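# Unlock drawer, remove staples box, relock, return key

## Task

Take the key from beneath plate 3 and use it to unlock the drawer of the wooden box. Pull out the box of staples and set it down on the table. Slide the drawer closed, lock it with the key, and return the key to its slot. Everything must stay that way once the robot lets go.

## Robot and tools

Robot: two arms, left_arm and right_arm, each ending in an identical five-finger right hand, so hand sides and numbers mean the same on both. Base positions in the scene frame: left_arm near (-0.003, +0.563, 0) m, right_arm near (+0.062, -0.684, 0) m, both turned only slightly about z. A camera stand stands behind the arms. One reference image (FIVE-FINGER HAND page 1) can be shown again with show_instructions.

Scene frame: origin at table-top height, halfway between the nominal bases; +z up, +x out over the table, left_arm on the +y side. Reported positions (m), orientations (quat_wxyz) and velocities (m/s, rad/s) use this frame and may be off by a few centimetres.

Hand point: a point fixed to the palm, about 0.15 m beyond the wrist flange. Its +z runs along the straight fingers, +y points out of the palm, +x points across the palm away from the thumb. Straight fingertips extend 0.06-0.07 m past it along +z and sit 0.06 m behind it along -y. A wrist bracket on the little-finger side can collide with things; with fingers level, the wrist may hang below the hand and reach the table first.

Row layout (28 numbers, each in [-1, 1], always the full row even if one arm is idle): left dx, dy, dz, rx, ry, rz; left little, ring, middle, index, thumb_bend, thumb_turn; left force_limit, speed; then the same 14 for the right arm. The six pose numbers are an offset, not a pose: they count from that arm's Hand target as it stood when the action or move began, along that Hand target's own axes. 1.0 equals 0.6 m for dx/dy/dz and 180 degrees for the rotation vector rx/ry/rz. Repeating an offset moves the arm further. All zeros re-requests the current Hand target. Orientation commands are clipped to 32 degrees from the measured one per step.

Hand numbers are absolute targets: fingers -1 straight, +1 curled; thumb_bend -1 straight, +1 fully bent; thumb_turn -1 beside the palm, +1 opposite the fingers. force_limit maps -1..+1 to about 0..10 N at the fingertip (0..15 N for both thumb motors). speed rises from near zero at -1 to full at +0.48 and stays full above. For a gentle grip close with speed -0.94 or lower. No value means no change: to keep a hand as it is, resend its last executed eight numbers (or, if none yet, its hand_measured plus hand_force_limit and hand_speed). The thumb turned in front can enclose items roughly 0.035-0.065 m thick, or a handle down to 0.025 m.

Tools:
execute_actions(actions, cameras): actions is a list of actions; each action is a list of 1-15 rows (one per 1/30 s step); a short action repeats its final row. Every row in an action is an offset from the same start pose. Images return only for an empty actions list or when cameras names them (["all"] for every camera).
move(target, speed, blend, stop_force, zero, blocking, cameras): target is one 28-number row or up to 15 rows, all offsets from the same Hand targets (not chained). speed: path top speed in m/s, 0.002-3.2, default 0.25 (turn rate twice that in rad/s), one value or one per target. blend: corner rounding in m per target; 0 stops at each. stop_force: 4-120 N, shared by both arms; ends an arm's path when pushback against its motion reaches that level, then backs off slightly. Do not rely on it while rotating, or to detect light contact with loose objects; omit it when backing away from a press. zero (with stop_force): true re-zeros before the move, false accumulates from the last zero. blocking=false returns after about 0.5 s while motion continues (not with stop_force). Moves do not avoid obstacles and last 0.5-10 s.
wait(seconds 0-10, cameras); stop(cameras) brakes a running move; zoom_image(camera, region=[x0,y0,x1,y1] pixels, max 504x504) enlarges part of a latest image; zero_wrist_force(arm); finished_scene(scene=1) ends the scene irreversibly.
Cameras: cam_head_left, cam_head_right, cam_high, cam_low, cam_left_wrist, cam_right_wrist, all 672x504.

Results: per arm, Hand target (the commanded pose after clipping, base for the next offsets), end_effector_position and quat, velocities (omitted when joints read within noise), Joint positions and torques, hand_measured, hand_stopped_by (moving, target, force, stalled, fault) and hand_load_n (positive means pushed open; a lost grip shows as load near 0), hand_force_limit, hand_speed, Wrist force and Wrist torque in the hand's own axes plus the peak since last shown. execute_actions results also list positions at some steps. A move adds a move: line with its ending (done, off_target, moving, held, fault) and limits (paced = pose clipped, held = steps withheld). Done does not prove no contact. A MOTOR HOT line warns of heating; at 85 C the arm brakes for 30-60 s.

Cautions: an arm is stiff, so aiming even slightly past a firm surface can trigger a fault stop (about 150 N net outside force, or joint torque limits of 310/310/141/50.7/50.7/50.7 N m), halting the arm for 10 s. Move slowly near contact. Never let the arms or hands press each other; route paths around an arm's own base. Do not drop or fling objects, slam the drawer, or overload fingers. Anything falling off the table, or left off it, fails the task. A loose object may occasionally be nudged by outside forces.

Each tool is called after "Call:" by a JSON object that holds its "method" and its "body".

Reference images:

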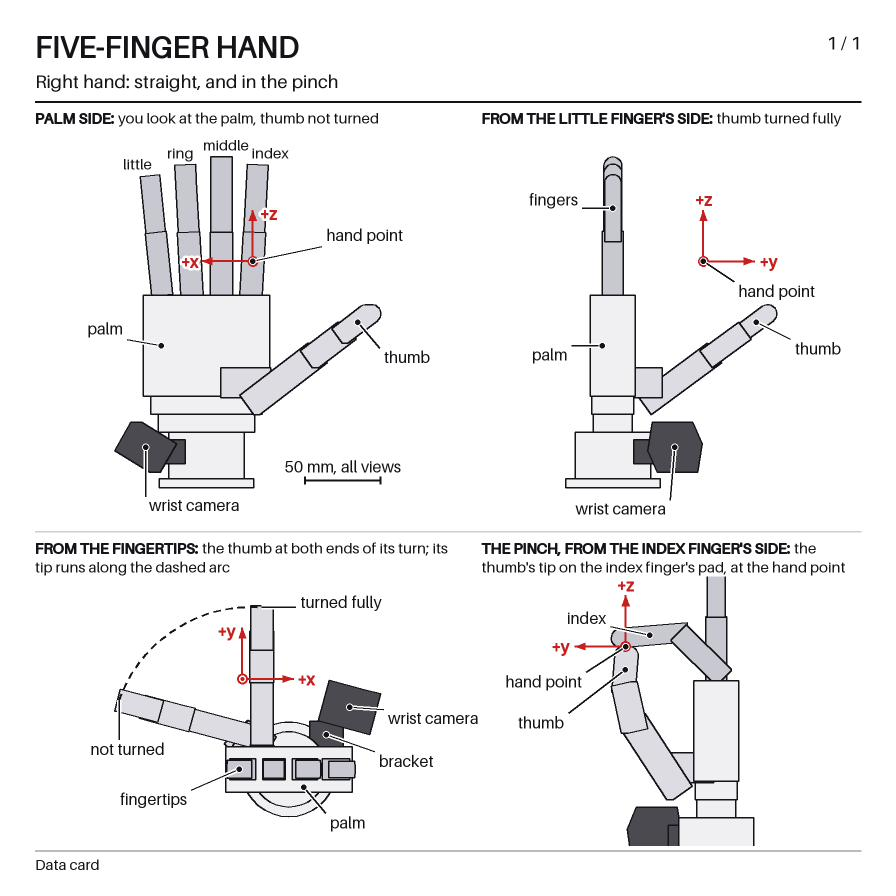

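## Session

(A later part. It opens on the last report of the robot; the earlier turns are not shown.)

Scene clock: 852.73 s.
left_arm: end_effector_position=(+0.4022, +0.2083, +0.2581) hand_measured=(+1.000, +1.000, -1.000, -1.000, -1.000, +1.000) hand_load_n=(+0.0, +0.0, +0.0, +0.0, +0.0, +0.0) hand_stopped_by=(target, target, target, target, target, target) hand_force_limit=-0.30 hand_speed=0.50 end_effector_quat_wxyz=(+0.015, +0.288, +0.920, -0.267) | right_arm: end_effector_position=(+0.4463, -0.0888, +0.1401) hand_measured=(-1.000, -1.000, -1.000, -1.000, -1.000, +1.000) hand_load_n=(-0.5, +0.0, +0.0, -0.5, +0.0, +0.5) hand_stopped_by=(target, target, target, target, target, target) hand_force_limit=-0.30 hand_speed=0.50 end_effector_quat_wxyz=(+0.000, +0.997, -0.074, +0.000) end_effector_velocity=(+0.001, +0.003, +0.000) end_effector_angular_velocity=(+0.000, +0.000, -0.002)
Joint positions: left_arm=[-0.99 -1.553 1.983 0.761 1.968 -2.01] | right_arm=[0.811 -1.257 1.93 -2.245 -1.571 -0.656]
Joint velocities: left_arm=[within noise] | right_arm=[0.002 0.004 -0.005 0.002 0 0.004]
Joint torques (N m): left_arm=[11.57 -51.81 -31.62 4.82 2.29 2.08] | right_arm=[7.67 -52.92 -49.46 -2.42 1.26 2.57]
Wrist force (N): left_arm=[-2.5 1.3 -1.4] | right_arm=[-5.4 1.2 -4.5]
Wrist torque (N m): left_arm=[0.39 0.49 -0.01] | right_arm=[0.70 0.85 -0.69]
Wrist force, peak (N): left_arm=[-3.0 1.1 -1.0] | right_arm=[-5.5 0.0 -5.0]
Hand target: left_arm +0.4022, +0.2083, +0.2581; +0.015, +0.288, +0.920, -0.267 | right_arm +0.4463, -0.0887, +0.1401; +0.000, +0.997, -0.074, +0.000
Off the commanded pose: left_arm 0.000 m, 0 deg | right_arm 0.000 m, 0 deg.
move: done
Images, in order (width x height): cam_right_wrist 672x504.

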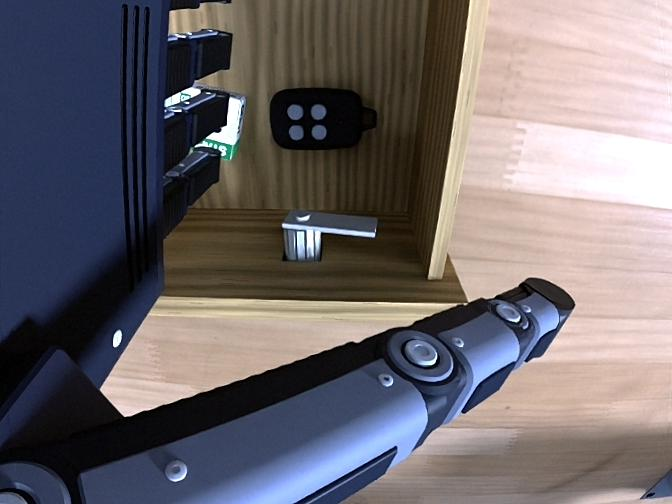

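Call:
{"method": "move", "body": {"target": [[0,0,0,0,0,0,1,1,-1,-1,-1,1,-0.3,0.5,0,0.0113,0.0167,0,0,0,-1,-1,-1,-1,-1,1,-0.3,0.5],[0,0,0,0,0,0,1,1,-1,-1,-1,1,-0.3,0.5,0,0.0113,0.05,0,0,0,-1,-1,-1,-1,-1,1,-0.3,0.5]], "speed": 0.05, "stop_force": 5, "cameras": ["cam_right_wrist"]}}

Call:
{"method": "zoom_image", "body": {"camera": "cam_right_wrist", "region": [100, 0, 500, 300]}}

Scene clock: 855.77 s.
left_arm: end_effector_position=(+0.4022, +0.2083, +0.2581) hand_measured=(+1.000, +1.000, -1.000, -1.000, -1.000, +1.000) hand_load_n=(+0.0, +0.0, +0.0, +0.0, +0.0, +0.0) hand_stopped_by=(target, target, target, target, target, target) hand_force_limit=-0.30 hand_speed=0.50 end_effector_quat_wxyz=(+0.015, +0.288, +0.920, -0.267) | right_arm: end_effector_position=(+0.4453, -0.0953, +0.1101) hand_measured=(-1.000, -1.000, -1.000, -1.000, -1.000, +1.000) hand_load_n=(+0.0, +0.0, +0.0, +0.0, +0.0, +0.0) hand_stopped_by=(target, target, target, target, target, target) hand_force_limit=-0.30 hand_speed=0.50 end_effector_quat_wxyz=(+0.000, +0.997, -0.074, +0.000)
Joint positions: left_arm=[-0.99 -1.553 1.983 0.761 1.968 -2.01] | right_arm=[0.805 -1.231 1.961 -2.302 -1.571 -0.661]
Joint torques (N m): left_arm=[11.31 -52.48 -30.85 4.96 2.12 2.27] | right_arm=[6.27 -86.71 -48.97 -2.4 1.84 2.63]
Wrist force (N): left_arm=[-2.4 1.5 -1.3] | right_arm=[-5.4 1.2 -4.2]
Wrist torque (N m): left_arm=[0.40 0.48 0.00] | right_arm=[0.67 0.85 -0.57]
Wrist force, peak (N): left_arm=[-2.5 1.4 -1.4] | right_arm=[-5.2 0.8 -5.2]
Hand target: left_arm +0.4022, +0.2083, +0.2581; +0.015, +0.288, +0.920, -0.267 | right_arm +0.4453, -0.0953, +0.1101; +0.000, +0.997, -0.074, +0.000
Off the commanded pose: left_arm 0.000 m, 0 deg | right_arm 0.000 m, 0 deg.
move: done
Images, in order (width x height): cam_right_wrist 672x504.

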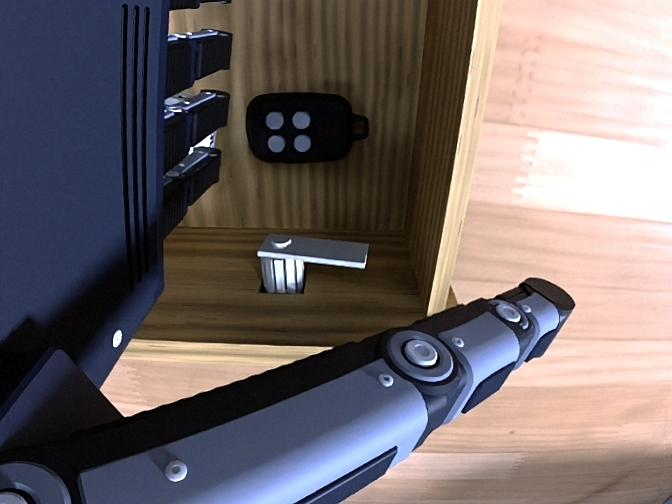

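Scaled by 1.260 from the camera's 672x504 image, which has a finer 960x720 frame.

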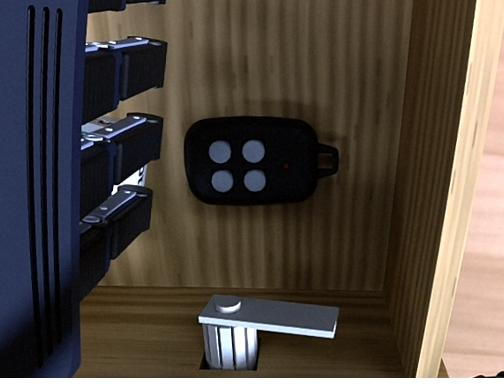

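Call:
{"method": "move", "body": {"target": [[0,0,0,0,0,0,1,1,-1,-1,-1,1,-0.3,0.5,0,0.005,0,0,0,0,-1,-1,-1,-1,-1,1,-0.3,0.5],[0,0,0,0,0,0,1,1,-1,-1,-1,1,-0.3,0.5,0,0.005,0.0333,0,0,0,-1,-1,-1,-1,-1,1,-0.3,0.5]], "speed": 0.04, "stop_force": 5, "cameras": ["cam_right_wrist"]}}

Call:
{"method": "zoom_image", "body": {"camera": "cam_right_wrist", "region": [100, 0, 500, 300]}}

Scene clock: 858.00 s.
left_arm: end_effector_position=(+0.4022, +0.2083, +0.2581) hand_measured=(+1.000, +1.000, -1.000, -1.000, -1.000, +1.000) hand_load_n=(+0.0, +0.0, +0.0, +0.0, +0.0, +0.0) hand_stopped_by=(target, target, target, target, target, target) hand_force_limit=-0.30 hand_speed=0.50 end_effector_quat_wxyz=(+0.015, +0.288, +0.920, -0.267) | right_arm: end_effector_position=(+0.4449, -0.0983, +0.0901) hand_measured=(-1.000, -1.000, -1.000, -1.000, -1.000, +1.000) hand_load_n=(+0.0, +0.0, +0.0, +0.0, +0.0, +0.0) hand_stopped_by=(target, target, target, target, target, target) hand_force_limit=-0.30 hand_speed=0.50 end_effector_quat_wxyz=(+0.000, +0.997, -0.074, +0.000)
Joint positions: left_arm=[-0.99 -1.553 1.983 0.761 1.968 -2.01] | right_arm=[0.803 -1.211 1.978 -2.339 -1.571 -0.664]
Joint torques (N m): left_arm=[10.96 -53.48 -31.39 4.92 2.34 2.01] | right_arm=[4.12 -87.17 -47.18 -2.28 1.84 2.51]
Wrist force (N): left_arm=[-2.9 1.5 -1.0] | right_arm=[-5.1 1.0 -4.0]
Wrist torque (N m): left_arm=[0.39 0.55 -0.03] | right_arm=[0.61 0.81 -0.55]
Wrist force, peak (N): left_arm=[-2.9 1.5 -1.0] | right_arm=[-5.9 1.6 -4.5]
Hand target: left_arm +0.4022, +0.2083, +0.2581; +0.015, +0.288, +0.920, -0.267 | right_arm +0.4449, -0.0983, +0.0901; +0.000, +0.997, -0.074, +0.000
Off the commanded pose: left_arm 0.000 m, 0 deg | right_arm 0.000 m, 0 deg.
move: done
Images, in order (width x height): cam_right_wrist 672x504.

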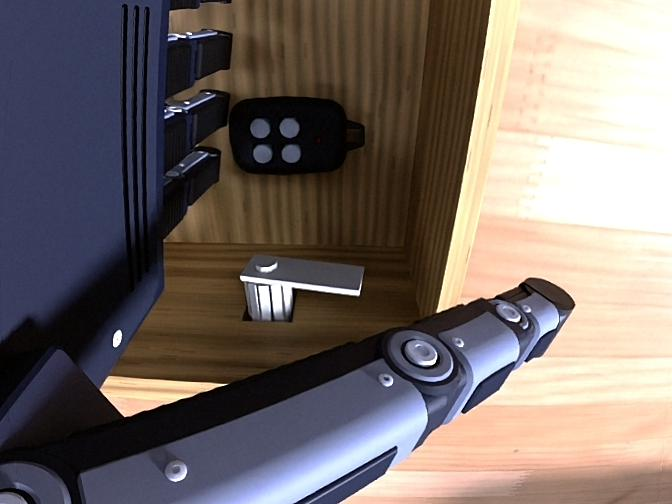

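Scaled by 1.260 from the camera's 672x504 image, which has a finer 960x720 frame.

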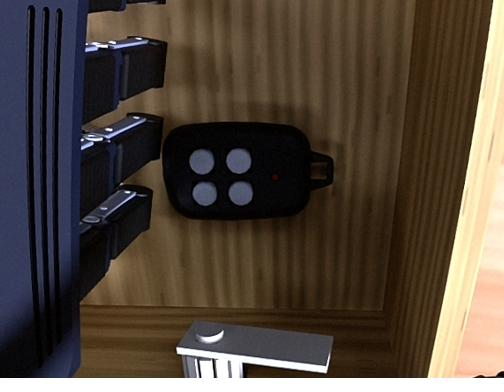

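Call:
{"method": "move", "body": {"target": [0,0,0,0,0,0,1,1,-1,-1,-1,1,-0.3,0.5,0.0078,0.0272,0,0,0,0,-1,-1,-1,-1,-1,1,-0.3,0.5], "speed": 0.04, "stop_force": 6, "cameras": ["cam_right_wrist"]}}

Call:
{"method": "zoom_image", "body": {"camera": "cam_right_wrist", "region": [100, 0, 500, 300]}}

Scene clock: 860.30 s.
left_arm: end_effector_position=(+0.4022, +0.2083, +0.2581) hand_measured=(+1.000, +1.000, -1.000, -1.000, -1.000, +1.000) hand_load_n=(+0.0, +0.0, +0.5, +0.0, +0.0, +0.0) hand_stopped_by=(target, target, target, target, target, target) hand_force_limit=-0.30 hand_speed=0.50 end_effector_quat_wxyz=(+0.015, +0.288, +0.920, -0.267) | right_arm: end_effector_position=(+0.4471, -0.1151, +0.0901) hand_measured=(-1.000, -1.000, -1.000, -1.000, -1.000, +1.000) hand_load_n=(+0.0, +0.0, +0.0, +0.0, +0.0, +0.0) hand_stopped_by=(target, target, target, target, target, target) hand_force_limit=-0.30 hand_speed=0.50 end_effector_quat_wxyz=(+0.000, +0.997, -0.074, +0.000)
Joint positions: left_arm=[-0.99 -1.553 1.983 0.761 1.968 -2.01] | right_arm=[0.784 -1.227 2.004 -2.348 -1.571 -0.682]
Joint torques (N m): left_arm=[9.94 -53.52 -31.2 4.78 1.97 2.2] | right_arm=[8.7 -54.23 -47.15 -2.43 2.31 2.68]
Wrist force (N): left_arm=[-2.3 1.3 -1.4] | right_arm=[-5.3 1.7 -4.2]
Wrist torque (N m): left_arm=[0.38 0.47 -0.01] | right_arm=[0.72 0.82 -0.59]
Wrist force, peak (N): left_arm=[-2.8 1.2 -1.3] | right_arm=[-5.8 1.0 -4.1]
Hand target: left_arm +0.4022, +0.2083, +0.2581; +0.015, +0.288, +0.920, -0.267 | right_arm +0.4471, -0.1151, +0.0901; +0.000, +0.997, -0.074, +0.000
Off the commanded pose: left_arm 0.000 m, 0 deg | right_arm 0.000 m, 0 deg.
move: done
Images, in order (width x height): cam_right_wrist 672x504.

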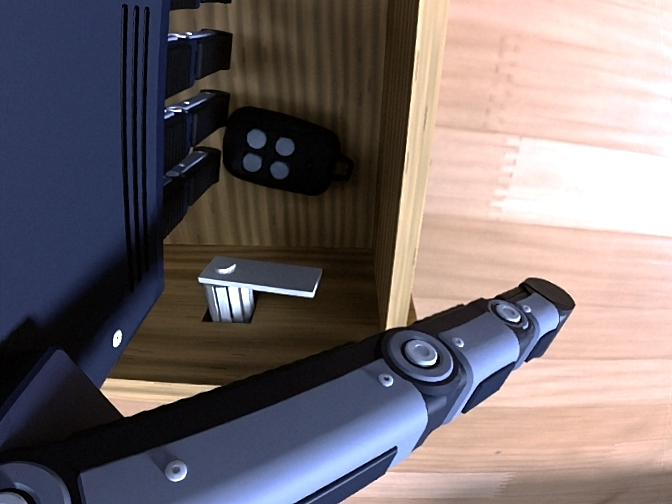

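Scaled by 1.260 from the camera's 672x504 image, which has a finer 960x720 frame.

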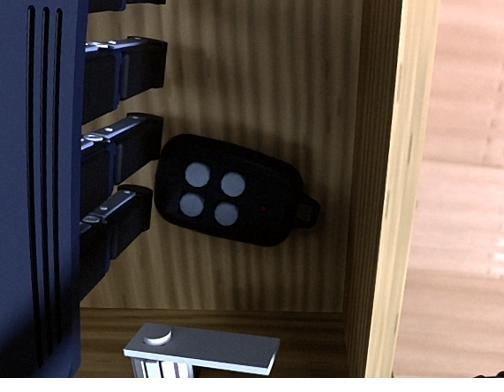

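Call:
{"method": "move", "body": {"target": [0,0,0,0,0,0,1,1,-1,-1,-1,1,-0.3,0.5,0.0037,0.0128,0,0,0,0,-1,-1,-1,-1,-1,1,-0.3,0.5], "speed": 0.04, "stop_force": 6}}

Scene clock: 862.10 s.
left_arm: end_effector_position=(+0.4022, +0.2083, +0.2581) hand_measured=(+1.000, +1.000, -1.000, -1.000, -1.000, +1.000) hand_load_n=(+0.0, +0.0, +0.0, +0.0, +0.0, +0.0) hand_stopped_by=(target, target, target, target, target, target) hand_force_limit=-0.30 hand_speed=0.50 end_effector_quat_wxyz=(+0.015, +0.288, +0.920, -0.267) | right_arm: end_effector_position=(+0.4482, -0.1231, +0.0901) hand_measured=(-1.000, -1.000, -1.000, -1.000, -1.000, +1.000) hand_load_n=(+0.0, +0.0, +0.0, +0.0, +0.0, +0.0) hand_stopped_by=(target, target, target, target, target, target) hand_force_limit=-0.30 hand_speed=0.50 end_effector_quat_wxyz=(+0.000, +0.997, -0.074, +0.000)
Joint positions: left_arm=[-0.99 -1.553 1.983 0.761 1.968 -2.01] | right_arm=[0.775 -1.235 2.015 -2.352 -1.571 -0.691]
Joint torques (N m): left_arm=[11.97 -51.79 -31.36 4.84 2.1 2.16] | right_arm=[6.6 -58.41 -47.31 -3.2 2.06 2.1]
Wrist force (N): left_arm=[-2.5 1.2 -1.2] | right_arm=[-5.4 1.2 -4.2]
Wrist torque (N m): left_arm=[0.36 0.48 -0.01] | right_arm=[0.65 0.85 -0.59]
Wrist force, peak (N): left_arm=[-2.6 1.1 -1.6] | right_arm=[-5.6 1.2 -4.3]
Hand target: left_arm +0.4022, +0.2083, +0.2581; +0.015, +0.288, +0.920, -0.267 | right_arm +0.4482, -0.1231, +0.0901; +0.000, +0.997, -0.074, +0.000
Off the commanded pose: left_arm 0.000 m, 0 deg | right_arm 0.000 m, 0 deg.
move: done

Call:
{"method": "move", "body": {"target": [[0,0,0,0,0,0,1,1,-1,-1,-1,1,-0.3,0.5,0,0,-0.1333,0,0,0,-1,-1,-1,-1,-1,1,-0.3,0.5],[0,0,0,0,0,0,1,1,-1,-1,-1,1,-0.3,0.5,-0.0273,-0.2092,-0.0832,0.3055,0.0069,0.0133,-0.3,-0.3,-0.3,-0.3,-1,1,-0.3,0.5]], "speed": 0.2, "blend": 0.01, "cameras": ["cam_right_wrist","cam_left_wrist"]}}

Call:
{"method": "zoom_image", "body": {"camera": "cam_right_wrist", "region": [150, 0, 650, 400]}}

Scene clock: 868.50 s.
left_arm: end_effector_position=(+0.4022, +0.2083, +0.2581) hand_measured=(+1.000, +1.000, -1.000, -1.000, -1.000, +1.000) hand_load_n=(+0.0, +0.0, +0.0, +0.0, +0.0, +0.0) hand_stopped_by=(target, target, target, target, target, target) hand_force_limit=-0.30 hand_speed=0.50 end_effector_quat_wxyz=(+0.015, +0.288, +0.920, -0.267) | right_arm: end_effector_position=(+0.4504, +0.0035, +0.1400) hand_measured=(-0.300, -0.300, -0.300, -0.300, -1.000, +1.000) hand_load_n=(+0.0, +0.0, +0.0, +0.0, +0.0, +0.0) hand_stopped_by=(target, target, target, target, target, target) hand_force_limit=-0.30 hand_speed=0.50 end_effector_quat_wxyz=(-0.460, +0.883, -0.085, +0.045)
Joint positions: left_arm=[-0.99 -1.553 1.983 0.761 1.968 -2.01] | right_arm=[0.681 -1.181 2.218 -3.421 -0.986 -0.482]
Joint torques (N m): left_arm=[10.57 -52.96 -31.39 4.92 2.23 2.2] | right_arm=[7.34 -81.61 -38.33 -6.44 1.01 -2.04]
Wrist force (N): left_arm=[-2.1 0.9 -0.9] | right_arm=[-5.3 0.5 -3.7]
Wrist torque (N m): left_arm=[0.30 0.42 0.00] | right_arm=[0.46 0.91 -0.51]
Wrist force, peak (N): left_arm=[-2.7 1.4 -1.3] | right_arm=[-5.4 1.2 -6.1]
Hand target: left_arm +0.4022, +0.2083, +0.2581; +0.015, +0.288, +0.920, -0.267 | right_arm +0.4504, +0.0035, +0.1401; -0.460, +0.883, -0.085, +0.045
Off the commanded pose: left_arm 0.000 m, 0 deg | right_arm 0.000 m, 0 deg.
move: done
Images, in order (width x height): cam_left_wrist 672x504, cam_right_wrist 672x504.

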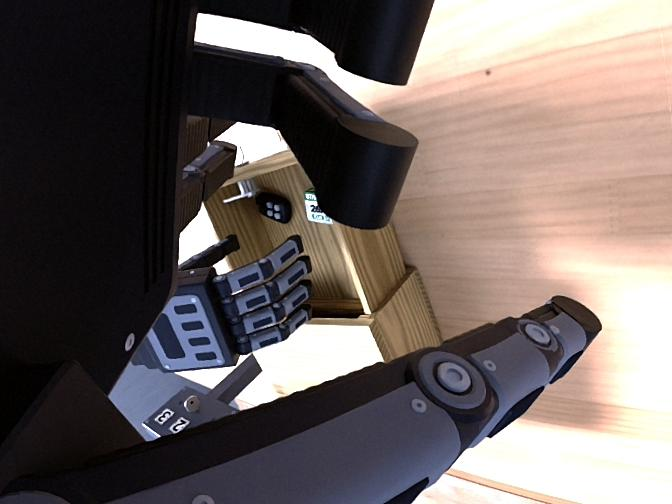

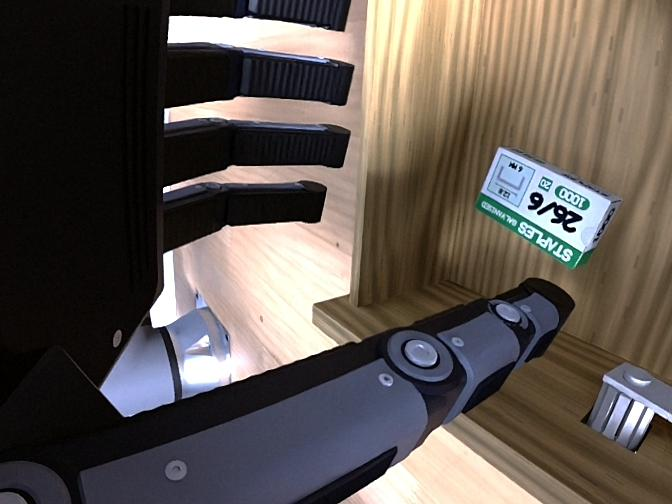

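Scaled by 1.008 from the camera's 672x504 image, which has a finer 960x720 frame.

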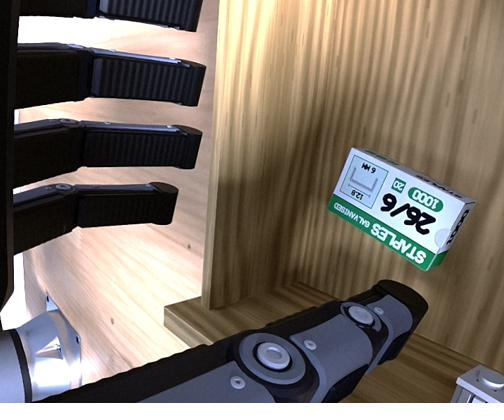

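Call:
{"method": "move", "body": {"target": [0,0,0,0,0,0,1,1,-1,-1,-1,1,-0.3,0.5,0.0037,-0.0188,-0.0456,-0.3056,0,0,-1,-1,-1,-1,-1,1,-0.3,0.5], "speed": 0.25}}

Call:
{"method": "move", "body": {"target": [0,0,0,0,0,0,1,1,-1,-1,-1,1,-0.3,0.5,0,0,0.0833,0,0,0,-1,-1,-1,-1,-1,1,-0.3,0.5], "speed": 0.08, "stop_force": 6, "cameras": ["cam_right_wrist"]}}

Call:
{"method": "zoom_image", "body": {"camera": "cam_right_wrist", "region": [150, 0, 550, 300]}}

Scene clock: 873.67 s.
left_arm: end_effector_position=(+0.4022, +0.2083, +0.2581) hand_measured=(+1.000, +1.000, -1.000, -1.000, -1.000, +1.000) hand_load_n=(+0.0, +0.0, +0.0, +0.0, +0.0, +0.0) hand_stopped_by=(target, target, target, target, target, target) hand_force_limit=-0.30 hand_speed=0.50 end_effector_quat_wxyz=(+0.015, +0.288, +0.920, -0.267) | right_arm: end_effector_position=(+0.4495, -0.0125, +0.1649) hand_measured=(-1.000, -1.000, -1.000, -1.000, -1.000, +1.000) hand_load_n=(+0.0, +0.0, +0.0, +0.0, +0.0, +0.0) hand_stopped_by=(target, target, target, target, target, target) hand_force_limit=-0.30 hand_speed=0.50 end_effector_quat_wxyz=(+0.000, +0.995, -0.096, +0.000)
Joint positions: left_arm=[-0.99 -1.553 1.983 0.761 1.968 -2.01] | right_arm=[0.871 -1.189 1.777 -2.16 -1.571 -0.55]
Joint torques (N m): left_arm=[10.42 -52.19 -31.68 4.65 2.08 2.14] | right_arm=[-9.64 -94.35 -27.85 -2.73 0.55 -2.92]
Wrist force (N): left_arm=[-2.2 0.8 -1.2] | right_arm=[-5.5 1.2 -4.1]
Wrist torque (N m): left_arm=[0.30 0.45 -0.02] | right_arm=[0.65 0.89 -0.71]
Wrist force, peak (N): left_arm=[-2.5 1.4 -1.5] | right_arm=[-5.7 1.0 -4.2]
Hand target: left_arm +0.4022, +0.2083, +0.2581; +0.015, +0.288, +0.920, -0.267 | right_arm +0.4495, -0.0126, +0.1650; +0.000, +0.995, -0.096, +0.000
Off the commanded pose: left_arm 0.000 m, 0 deg | right_arm 0.000 m, 0 deg.
move: done

Scene clock: 875.43 s.
left_arm: end_effector_position=(+0.4022, +0.2083, +0.2581) hand_measured=(+1.000, +1.000, -1.000, -1.000, -1.000, +1.000) hand_load_n=(+0.0, +0.0, +0.0, +0.0, +0.0, +0.0) hand_stopped_by=(target, target, target, target, target, target) hand_force_limit=-0.30 hand_speed=0.50 end_effector_quat_wxyz=(+0.015, +0.288, +0.920, -0.267) | right_arm: end_effector_position=(+0.4496, -0.0126, +0.1150) hand_measured=(-1.000, -1.000, -1.000, -1.000, -1.000, +1.000) hand_load_n=(+0.0, +0.0, +0.0, +0.0, +0.0, +0.0) hand_stopped_by=(target, target, target, target, target, target) hand_force_limit=-0.30 hand_speed=0.50 end_effector_quat_wxyz=(+0.000, +0.995, -0.096, +0.000)
Joint positions: left_arm=[-0.99 -1.553 1.983 0.761 1.968 -2.01] | right_arm=[0.871 -1.139 1.81 -2.242 -1.571 -0.55]
Joint torques (N m): left_arm=[10.22 -53.06 -31.78 4.96 2.09 2.24] | right_arm=[-8.63 -97.13 -49.89 -2.93 -0.56 -2.36]
Wrist force (N): left_arm=[-2.5 1.0 -0.9] | right_arm=[-5.0 1.0 -4.3]
Wrist torque (N m): left_arm=[0.32 0.49 -0.02] | right_arm=[0.66 0.81 -0.68]
Wrist force, peak (N): left_arm=[-2.7 1.2 -1.4] | right_arm=[-4.9 0.8 -5.5]
Hand target: left_arm +0.4022, +0.2083, +0.2581; +0.015, +0.288, +0.920, -0.267 | right_arm +0.4495, -0.0126, +0.1150; +0.000, +0.995, -0.096, +0.000
Off the commanded pose: left_arm 0.000 m, 0 deg | right_arm 0.000 m, 0 deg.
move: done
Images, in order (width x height): cam_right_wrist 672x504.

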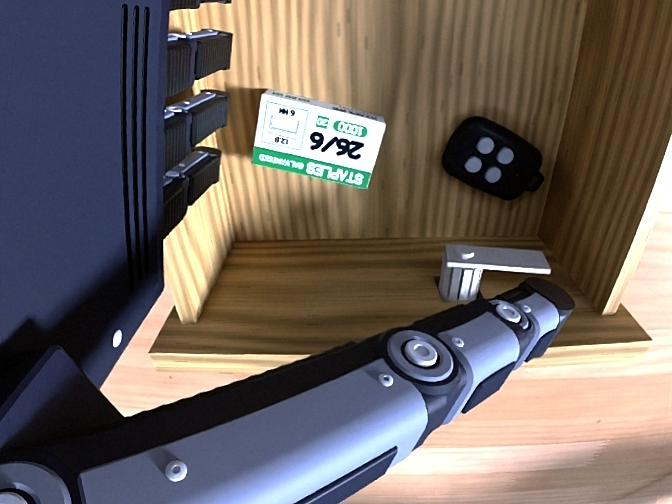

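Scaled by 1.260 from the camera's 672x504 image, which has a finer 960x720 frame.

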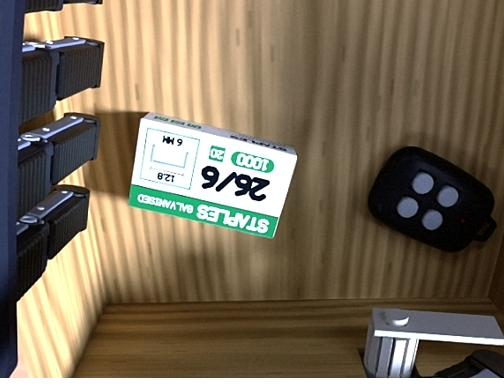

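Call:
{"method": "move", "body": {"target": [0,0,0,0,0,0,1,1,-1,-1,-1,1,-0.3,0.5,0,0,0.0417,0,0,0,-1,-1,-1,-1,-1,1,-0.3,0.5], "speed": 0.05, "stop_force": 5}}

Call:
{"method": "move", "body": {"target": [0,0,0,0,0,0,1,1,-1,-1,-1,1,-0.3,0.5,0,0.0317,0,0,0,0,-1,-1,-1,-1,-1,1,-0.3,0.5], "speed": 0.04, "stop_force": 6, "cameras": ["cam_right_wrist"]}}

Call:
{"method": "zoom_image", "body": {"camera": "cam_right_wrist", "region": [150, 0, 550, 300]}}

Scene clock: 877.63 s.
left_arm: end_effector_position=(+0.4022, +0.2083, +0.2581) hand_measured=(+1.000, +1.000, -1.000, -1.000, -1.000, +1.000) hand_load_n=(+0.0, +0.0, +0.0, +0.0, +0.0, +0.0) hand_stopped_by=(target, target, target, target, target, target) hand_force_limit=-0.30 hand_speed=0.50 end_effector_quat_wxyz=(+0.015, +0.288, +0.920, -0.267) | right_arm: end_effector_position=(+0.4496, -0.0126, +0.0900) hand_measured=(-1.000, -1.000, -1.000, -1.000, -1.000, +1.000) hand_load_n=(+0.0, +0.0, +0.0, +0.0, +0.0, +0.0) hand_stopped_by=(target, target, target, target, target, target) hand_force_limit=-0.30 hand_speed=0.50 end_effector_quat_wxyz=(+0.000, +0.995, -0.096, +0.000)
Joint positions: left_arm=[-0.99 -1.553 1.983 0.761 1.968 -2.01] | right_arm=[0.871 -1.113 1.824 -2.283 -1.571 -0.55]
Joint torques (N m): left_arm=[11.73 -52.65 -32.45 4.91 1.87 2.13] | right_arm=[-9.06 -97.8 -50.04 -2.63 -0.82 -2.87]
Wrist force (N): left_arm=[-2.1 1.1 -0.9] | right_arm=[-5.4 1.6 -4.2]
Wrist torque (N m): left_arm=[0.33 0.43 0.01] | right_arm=[0.71 0.87 -0.70]
Wrist force, peak (N): left_arm=[-2.8 1.0 -1.4] | right_arm=[-5.3 0.6 -5.1]
Hand target: left_arm +0.4022, +0.2083, +0.2581; +0.015, +0.288, +0.920, -0.267 | right_arm +0.4496, -0.0126, +0.0900; +0.000, +0.995, -0.096, +0.000
Off the commanded pose: left_arm 0.000 m, 0 deg | right_arm 0.000 m, 0 deg.
move: done

Scene clock: 879.20 s.
left_arm: end_effector_position=(+0.4022, +0.2083, +0.2581) hand_measured=(+1.000, +1.000, -1.000, -1.000, -1.000, +1.000) hand_load_n=(+0.0, +0.0, +0.0, +0.0, +0.0, +0.0) hand_stopped_by=(target, target, target, target, target, target) hand_force_limit=-0.30 hand_speed=0.50 end_effector_quat_wxyz=(+0.015, +0.288, +0.920, -0.267) | right_arm: end_effector_position=(+0.4459, -0.0312, +0.0900) hand_measured=(-1.000, -1.000, -1.000, -1.000, -1.000, +1.000) hand_load_n=(+0.0, +0.0, +0.0, +0.0, -0.5, +0.0) hand_stopped_by=(target, target, target, target, target, target) hand_force_limit=-0.30 hand_speed=0.50 end_effector_quat_wxyz=(+0.000, +0.995, -0.096, +0.000)
Joint positions: left_arm=[-0.99 -1.553 1.983 0.761 1.968 -2.01] | right_arm=[0.859 -1.136 1.862 -2.297 -1.571 -0.562]
Joint torques (N m): left_arm=[11.09 -53.13 -32.29 4.89 1.98 2.32] | right_arm=[7.85 -62.2 -48 -2.5 0.82 2.95]
Wrist force (N): left_arm=[-2.3 1.5 -1.1] | right_arm=[-5.4 1.2 -4.0]
Wrist torque (N m): left_arm=[0.39 0.46 0.00] | right_arm=[0.67 0.85 -0.61]
Wrist force, peak (N): left_arm=[-3.0 1.1 -1.0] | right_arm=[-5.7 1.2 -4.1]
Hand target: left_arm +0.4022, +0.2083, +0.2581; +0.015, +0.288, +0.920, -0.267 | right_arm +0.4459, -0.0312, +0.0900; +0.000, +0.995, -0.096, +0.000
Off the commanded pose: left_arm 0.000 m, 0 deg | right_arm 0.000 m, 0 deg.
move: done
Images, in order (width x height): cam_right_wrist 672x504.

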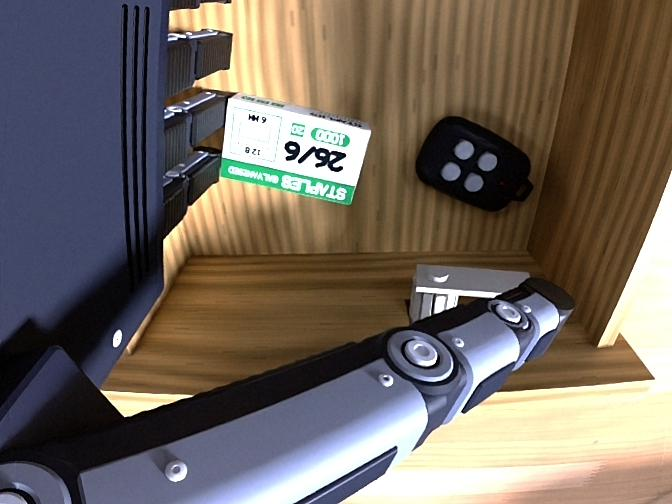

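Scaled by 1.260 from the camera's 672x504 image, which has a finer 960x720 frame.

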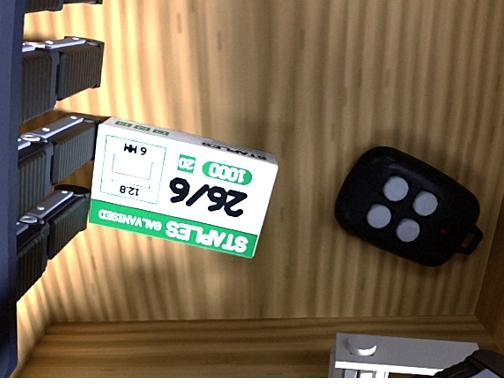

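Call:
{"method": "move", "body": {"target": [[0,0,0,0,0,0,1,1,-1,-1,-1,1,-0.3,0.5,0,-0.005,-0.005,0,0,0,-1,-1,-1,-1,-1,1,-0.3,0.5],[0,0,0,0,0,0,1,1,-1,-1,-1,1,-0.3,0.5,0,-0.005,-0.12,0,0,0,-1,-1,-1,-1,-1,1,-0.3,0.5],[0,0,0,0,0,0,1,1,-1,-1,-1,1,-0.3,0.5,-0.005,-0.0517,-0.1,0.3056,0,0,-0.2,-0.2,-0.2,-0.2,-1,1,-0.3,0.5]], "speed": [0.1,0.2,0.25], "blend": [0.002,0.01,0], "cameras": ["cam_right_wrist","cam_left_wrist"]}}

Scene clock: 884.07 s.
left_arm: end_effector_position=(+0.4022, +0.2083, +0.2581) hand_measured=(+1.000, +1.000, -1.000, -1.000, -1.000, +1.000) hand_load_n=(+0.0, +0.0, +0.0, +0.0, +0.0, +0.0) hand_stopped_by=(target, target, target, target, target, target) hand_force_limit=-0.30 hand_speed=0.50 end_effector_quat_wxyz=(+0.015, +0.288, +0.920, -0.267) | right_arm: end_effector_position=(+0.4489, -0.0002, +0.1500) hand_measured=(-0.200, -0.200, -0.200, -0.200, -1.000, +1.000) hand_load_n=(+0.0, +0.0, +0.0, +0.0, +0.0, +0.0) hand_stopped_by=(target, target, target, target, target, target) hand_force_limit=-0.30 hand_speed=0.50 end_effector_quat_wxyz=(-0.460, +0.883, -0.085, +0.045)
Joint positions: left_arm=[-0.99 -1.553 1.983 0.761 1.968 -2.01] | right_arm=[0.678 -1.203 2.223 -3.402 -0.983 -0.485]
Joint torques (N m): left_arm=[10.77 -52.81 -32.46 4.84 2.12 2.18] | right_arm=[6.71 -79.5 -38.19 -6.22 1.71 -2.84]
Wrist force (N): left_arm=[-2.3 1.3 -1.2] | right_arm=[-5.3 0.4 -4.1]
Wrist torque (N m): left_arm=[0.38 0.46 0.00] | right_arm=[0.47 0.93 -0.52]
Wrist force, peak (N): left_arm=[-2.7 1.5 -1.2] | right_arm=[-5.7 0.3 -5.5]
Hand target: left_arm +0.4022, +0.2083, +0.2581; +0.015, +0.288, +0.920, -0.267 | right_arm +0.4489, -0.0002, +0.1500; -0.460, +0.883, -0.085, +0.045
Off the commanded pose: left_arm 0.000 m, 0 deg | right_arm 0.000 m, 0 deg.
move: done
Images, in order (width x height): cam_left_wrist 672x504, cam_right_wrist 672x504.

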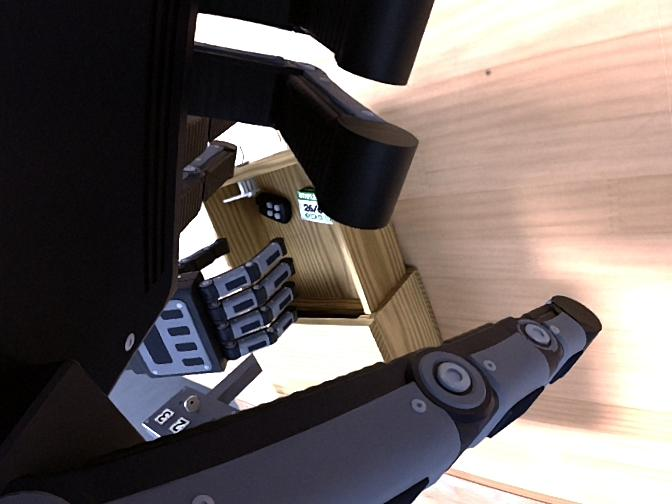

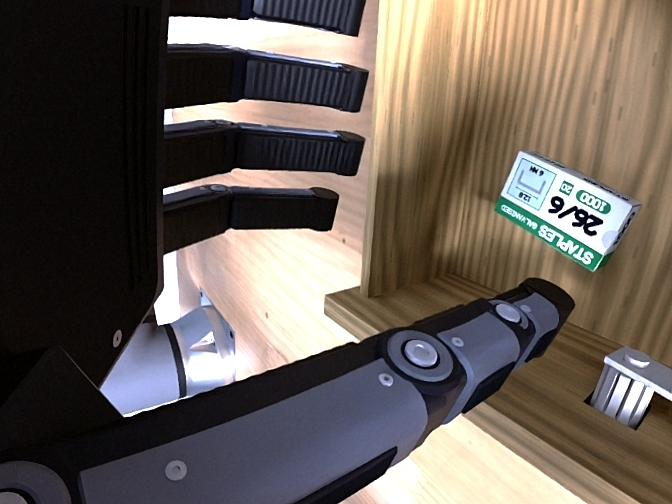

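Call:
{"method": "zoom_image", "body": {"camera": "cam_right_wrist", "region": [472, 100, 672, 300]}}

Call:
{"method": "zoom_image", "body": {"camera": "cam_right_wrist", "region": [150, 0, 400, 300]}}

Scaled by 2.520 from the camera's 672x504 image, which has a finer 960x720 frame.

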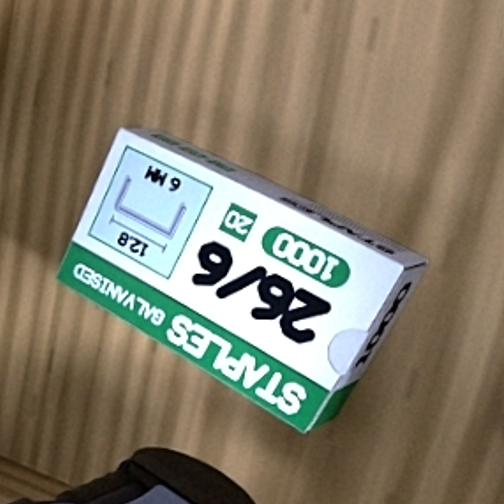

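Scaled by 1.680 from the camera's 672x504 image, which has a finer 960x720 frame.

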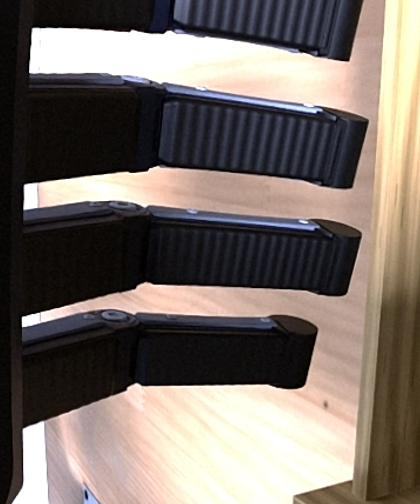

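Call:
{"method": "move", "body": {"target": [0,0,0,0,0,0,1,1,-1,-1,-1,1,-0.3,0.5,0,0.0683,0.0478,0,0,0,-0.2,-0.2,-0.2,-0.2,-1,1,-0.3,0.5], "speed": 0.05, "stop_force": 5, "cameras": ["cam_right_wrist","cam_left_wrist"]}}

Call:
{"method": "zoom_image", "body": {"camera": "cam_right_wrist", "region": [150, 0, 650, 400]}}

Call:
{"method": "zoom_image", "body": {"camera": "cam_left_wrist", "region": [180, 150, 400, 350]}}

Scene clock: 891.03 s.
left_arm: end_effector_position=(+0.4022, +0.2083, +0.2581) hand_measured=(+1.000, +1.000, -1.000, -1.000, -1.000, +1.000) hand_load_n=(+0.5, +0.0, +0.0, +0.0, +0.0, +0.0) hand_stopped_by=(target, target, target, target, target, target) hand_force_limit=-0.30 hand_speed=0.50 end_effector_quat_wxyz=(+0.015, +0.288, +0.920, -0.267) | right_arm: end_effector_position=(+0.4489, -0.0003, +0.0999) hand_measured=(-0.200, -0.200, -0.200, -0.200, -1.000, +1.000) hand_load_n=(+0.0, +0.0, +0.0, +0.0, +0.0, +0.0) hand_stopped_by=(target, target, target, target, target, target) hand_force_limit=-0.30 hand_speed=0.50 end_effector_quat_wxyz=(-0.460, +0.883, -0.085, +0.045)
Joint positions: left_arm=[-0.99 -1.553 1.983 0.761 1.968 -2.01] | right_arm=[0.678 -1.113 2.234 -3.503 -0.983 -0.485]
Joint torques (N m): left_arm=[9.79 -53.17 -32.9 4.78 2.22 2.13] | right_arm=[-5.7 -83.28 -34.99 -2.32 1.91 2.31]
Wrist force (N): left_arm=[-2.2 1.1 -1.1] | right_arm=[-5.6 0.5 -3.9]
Wrist torque (N m): left_arm=[0.33 0.44 0.00] | right_arm=[0.51 0.95 -0.53]
Wrist force, peak (N): left_arm=[-2.8 1.0 -1.5] | right_arm=[-5.6 0.8 -4.3]
Hand target: left_arm +0.4022, +0.2083, +0.2581; +0.015, +0.288, +0.920, -0.267 | right_arm +0.4489, -0.0002, +0.1000; -0.460, +0.883, -0.085, +0.045
Off the commanded pose: left_arm 0.000 m, 0 deg | right_arm 0.000 m, 0 deg.
move: done
Images, in order (width x height): cam_left_wrist 672x504, cam_right_wrist 672x504.

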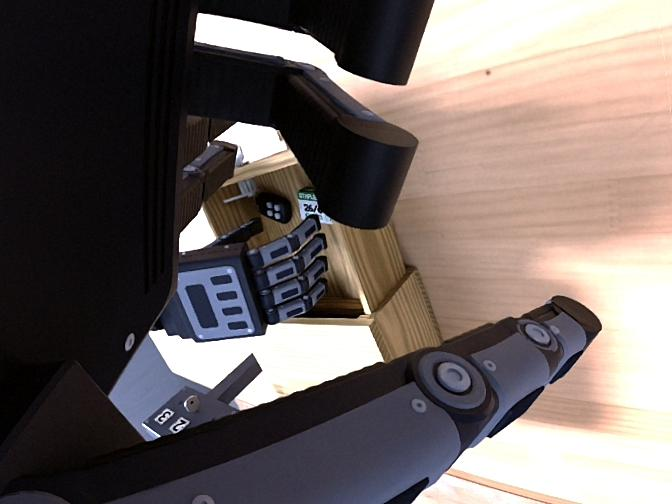

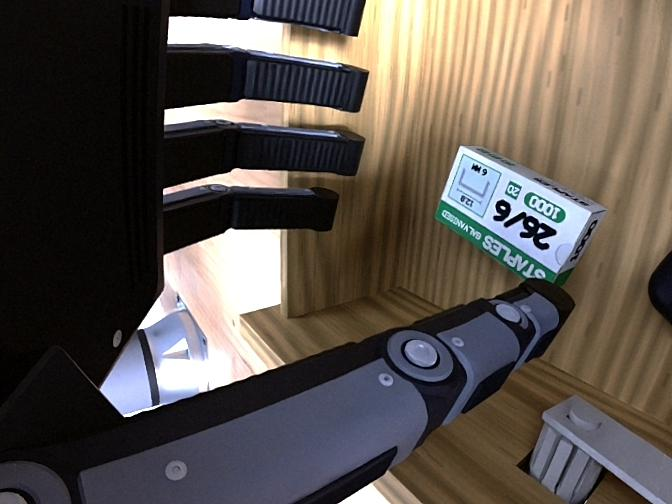

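Scaled by 1.008 from the camera's 672x504 image, which has a finer 960x720 frame.

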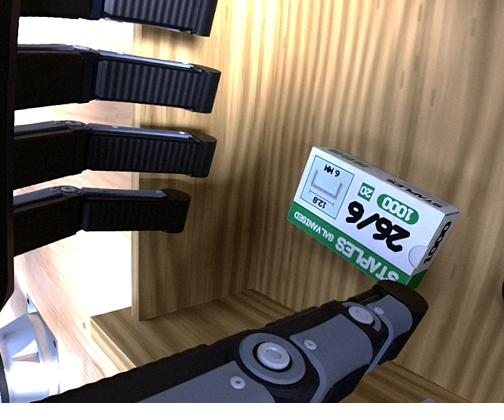

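Scaled by 2.291 from the camera's 672x504 image, which has a finer 960x720 frame.

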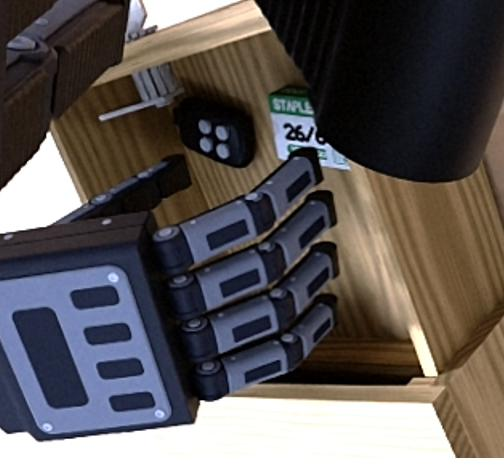

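Call:
{"method": "move", "body": {"target": [[0,0,0,0,0,0,1,1,-1,-1,-1,1,-0.3,0.5,-0.0017,-0.0038,0.0055,0,0,0,-0.2,-0.2,-0.2,-0.2,-1,1,-0.3,0.5],[0,0,0,0,0,0,1,1,-1,-1,-1,1,-0.3,0.5,-0.0017,0.0372,0.0342,0,0,0,-0.2,-0.2,-0.2,-0.2,-1,1,-0.3,0.5]], "speed": 0.05, "stop_force": 5, "cameras": ["cam_right_wrist","cam_left_wrist"]}}

Call:
{"method": "zoom_image", "body": {"camera": "cam_right_wrist", "region": [150, 0, 650, 400]}}

Call:
{"method": "zoom_image", "body": {"camera": "cam_left_wrist", "region": [180, 150, 400, 350]}}

Scene clock: 897.80 s.
left_arm: end_effector_position=(+0.4022, +0.2083, +0.2581) hand_measured=(+1.000, +1.000, -1.000, -1.000, -1.000, +1.000) hand_load_n=(+0.0, +0.0, +0.0, +0.0, +0.0, -0.5) hand_stopped_by=(target, target, target, target, target, target) hand_force_limit=-0.30 hand_speed=0.50 end_effector_quat_wxyz=(+0.015, +0.288, +0.920, -0.267) | right_arm: end_effector_position=(+0.4487, +0.0039, +0.0699) hand_measured=(-0.200, -0.200, -0.200, -0.200, -1.000, +1.000) hand_load_n=(-0.5, +0.0, +0.0, +0.0, +0.0, +0.0) hand_stopped_by=(target, target, target, target, target, target) hand_force_limit=-0.30 hand_speed=0.50 end_effector_quat_wxyz=(-0.460, +0.883, -0.085, +0.045)
Joint positions: left_arm=[-0.99 -1.553 1.983 0.761 1.968 -2.01] | right_arm=[0.683 -1.053 2.23 -3.562 -0.987 -0.481]
Joint torques (N m): left_arm=[11.07 -52.91 -33.22 4.92 1.88 2.17] | right_arm=[-11.47 -86.03 -21.39 -2.21 2.48 2.11]
Wrist force (N): left_arm=[-2.3 0.9 -1.4] | right_arm=[-5.7 1.0 -4.1]
Wrist torque (N m): left_arm=[0.33 0.46 -0.02] | right_arm=[0.57 1.00 -0.61]
Wrist force, peak (N): left_arm=[-2.7 1.3 -1.5] | right_arm=[-6.0 0.7 -4.1]
Hand target: left_arm +0.4022, +0.2083, +0.2581; +0.015, +0.288, +0.920, -0.267 | right_arm +0.4487, +0.0039, +0.0699; -0.460, +0.883, -0.085, +0.045
Off the commanded pose: left_arm 0.000 m, 0 deg | right_arm 0.000 m, 0 deg.
move: done
Images, in order (width x height): cam_left_wrist 672x504, cam_right_wrist 672x504.

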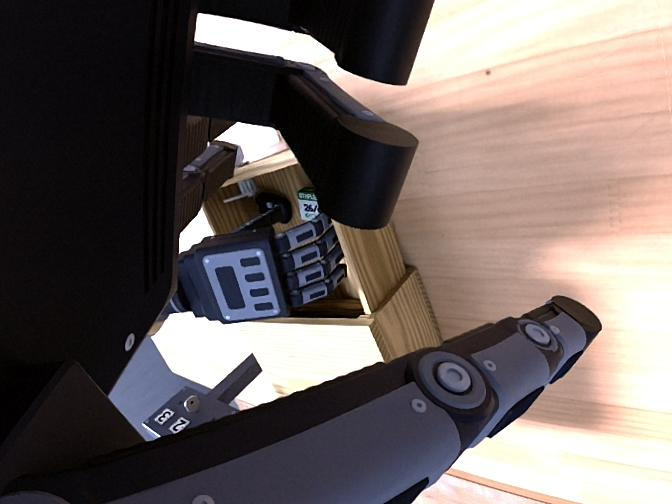

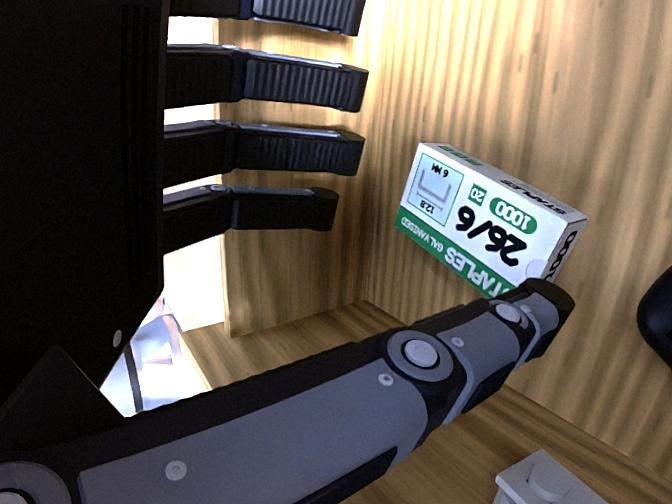

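Scaled by 1.008 from the camera's 672x504 image, which has a finer 960x720 frame.

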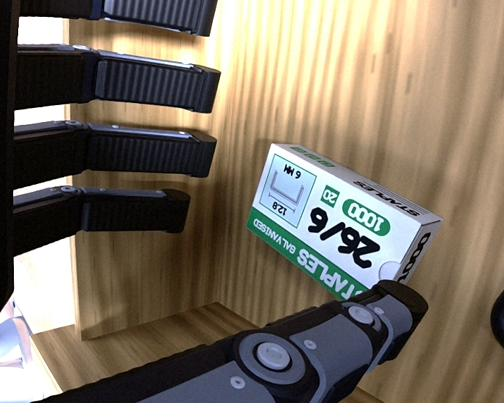

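Scaled by 2.291 from the camera's 672x504 image, which has a finer 960x720 frame.

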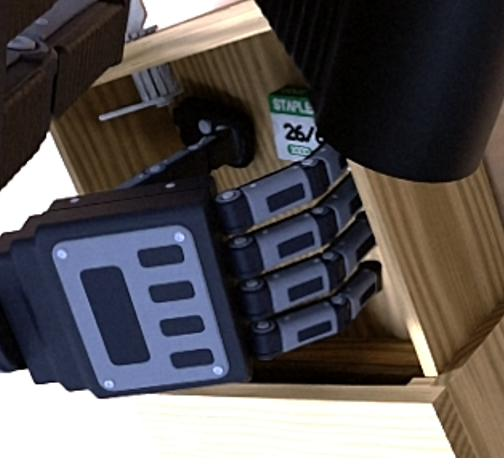

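Call:
{"method": "move", "body": {"target": [0,0,0,0,0,0,1,1,-1,-1,-1,1,-0.3,0.5,0,0.001,-0.0014,0,0,0,-0.3,-0.3,-0.3,-0.3,-1,1,-0.3,0.5], "speed": 0.05}}

Call:
{"method": "move", "body": {"target": [0,0,0,0,0,0,1,1,-1,-1,-1,1,-0.3,0.5,0,0.041,0.0287,0,0,0,-0.3,-0.3,-0.3,-0.3,-1,1,-0.3,0.5], "speed": 0.03, "stop_force": 5, "cameras": ["cam_right_wrist","cam_left_wrist"]}}

Call:
{"method": "zoom_image", "body": {"camera": "cam_right_wrist", "region": [150, 0, 650, 400]}}

Scene clock: 901.00 s.
left_arm: end_effector_position=(+0.4022, +0.2083, +0.2581) hand_measured=(+1.000, +1.000, -1.000, -1.000, -1.000, +1.000) hand_load_n=(+0.0, +0.0, +0.0, +0.0, +0.0, +0.0) hand_stopped_by=(target, target, target, target, target, target) hand_force_limit=-0.30 hand_speed=0.50 end_effector_quat_wxyz=(+0.015, +0.288, +0.920, -0.267) | right_arm: end_effector_position=(+0.4485, +0.0029, +0.0699) hand_measured=(-0.300, -0.300, -0.300, -0.300, -1.000, +1.000) hand_load_n=(+0.0, +0.0, +0.0, +0.0, +0.0, +0.0) hand_stopped_by=(target, target, target, target, target, target) hand_force_limit=-0.30 hand_speed=0.50 end_effector_quat_wxyz=(-0.460, +0.883, -0.085, +0.045)
Joint positions: left_arm=[-0.99 -1.553 1.983 0.761 1.968 -2.01] | right_arm=[0.682 -1.054 2.231 -3.562 -0.986 -0.482]
Joint torques (N m): left_arm=[11.32 -53.39 -33.11 4.9 1.9 2.16] | right_arm=[-9.93 -83.81 -5.98 -6.14 2.57 -3.25]
Wrist force (N): left_arm=[-2.4 1.1 -0.5] | right_arm=[-5.8 0.7 -3.8]
Wrist torque (N m): left_arm=[0.30 0.46 -0.02] | right_arm=[0.51 1.00 -0.52]
Wrist force, peak (N): left_arm=[-2.8 1.5 -1.3] | right_arm=[-6.1 0.5 -4.0]
Hand target: left_arm +0.4022, +0.2083, +0.2581; +0.015, +0.288, +0.920, -0.267 | right_arm +0.4485, +0.0029, +0.0699; -0.460, +0.883, -0.085, +0.045
Off the commanded pose: left_arm 0.000 m, 0 deg | right_arm 0.000 m, 0 deg.
move: done

Scene clock: 903.10 s.
left_arm: end_effector_position=(+0.4022, +0.2083, +0.2581) hand_measured=(+1.000, +1.000, -1.000, -1.000, -1.000, +1.000) hand_load_n=(+0.0, +0.0, +0.0, +0.0, +0.0, +0.0) hand_stopped_by=(target, target, target, target, target, target) hand_force_limit=-0.30 hand_speed=0.50 end_effector_quat_wxyz=(+0.015, +0.288, +0.920, -0.267) | right_arm: end_effector_position=(+0.4486, +0.0029, +0.0399) hand_measured=(-0.300, -0.300, -0.300, -0.300, -1.000, +1.000) hand_load_n=(+0.0, -0.5, +0.0, +0.0, +0.0, +0.0) hand_stopped_by=(target, target, target, target, target, target) hand_force_limit=-0.30 hand_speed=0.50 end_effector_quat_wxyz=(-0.460, +0.883, -0.085, +0.045)
Joint positions: left_arm=[-0.99 -1.553 1.983 0.761 1.968 -2.01] | right_arm=[0.682 -0.996 2.23 -3.619 -0.986 -0.482]
Joint torques (N m): left_arm=[10.77 -51.41 -32.98 4.9 1.89 2.02] | right_arm=[-2 -86.04 -25.44 -2.45 1.04 0.73]
Wrist force (N): left_arm=[-2.1 1.2 -1.2] | right_arm=[-5.1 0.7 -4.0]
Wrist torque (N m): left_arm=[0.35 0.43 0.00] | right_arm=[0.49 0.90 -0.48]
Wrist force, peak (N): left_arm=[-3.0 1.4 -1.2] | right_arm=[-6.0 0.6 -3.8]
Hand target: left_arm +0.4022, +0.2083, +0.2581; +0.015, +0.288, +0.920, -0.267 | right_arm +0.4485, +0.0029, +0.0399; -0.460, +0.883, -0.085, +0.045
Off the commanded pose: left_arm 0.000 m, 0 deg | right_arm 0.000 m, 0 deg.
move: done
Images, in order (width x height): cam_left_wrist 672x504, cam_right_wrist 672x504.

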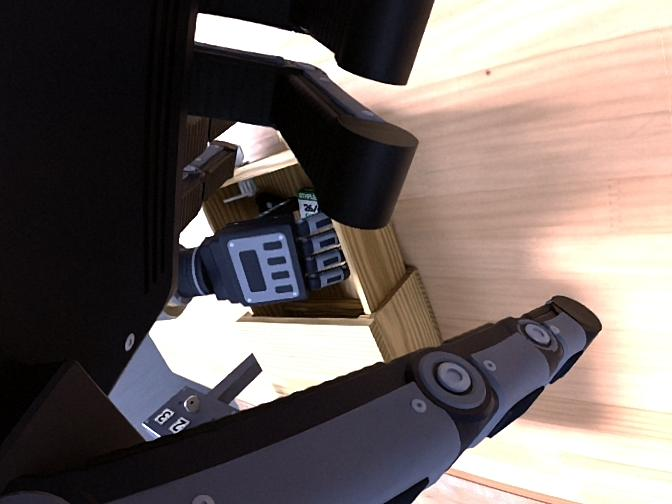

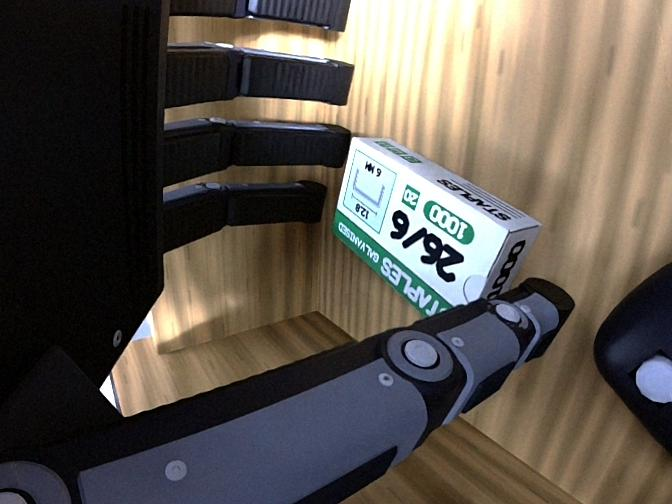

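Scaled by 1.008 from the camera's 672x504 image, which has a finer 960x720 frame.

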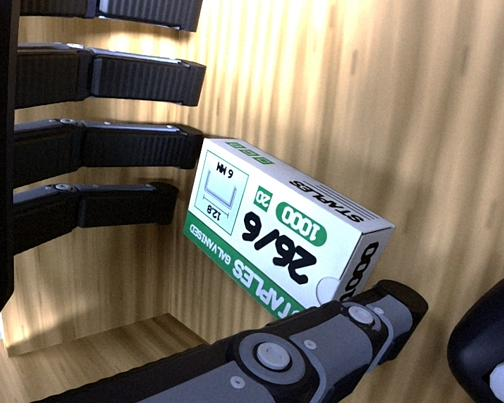

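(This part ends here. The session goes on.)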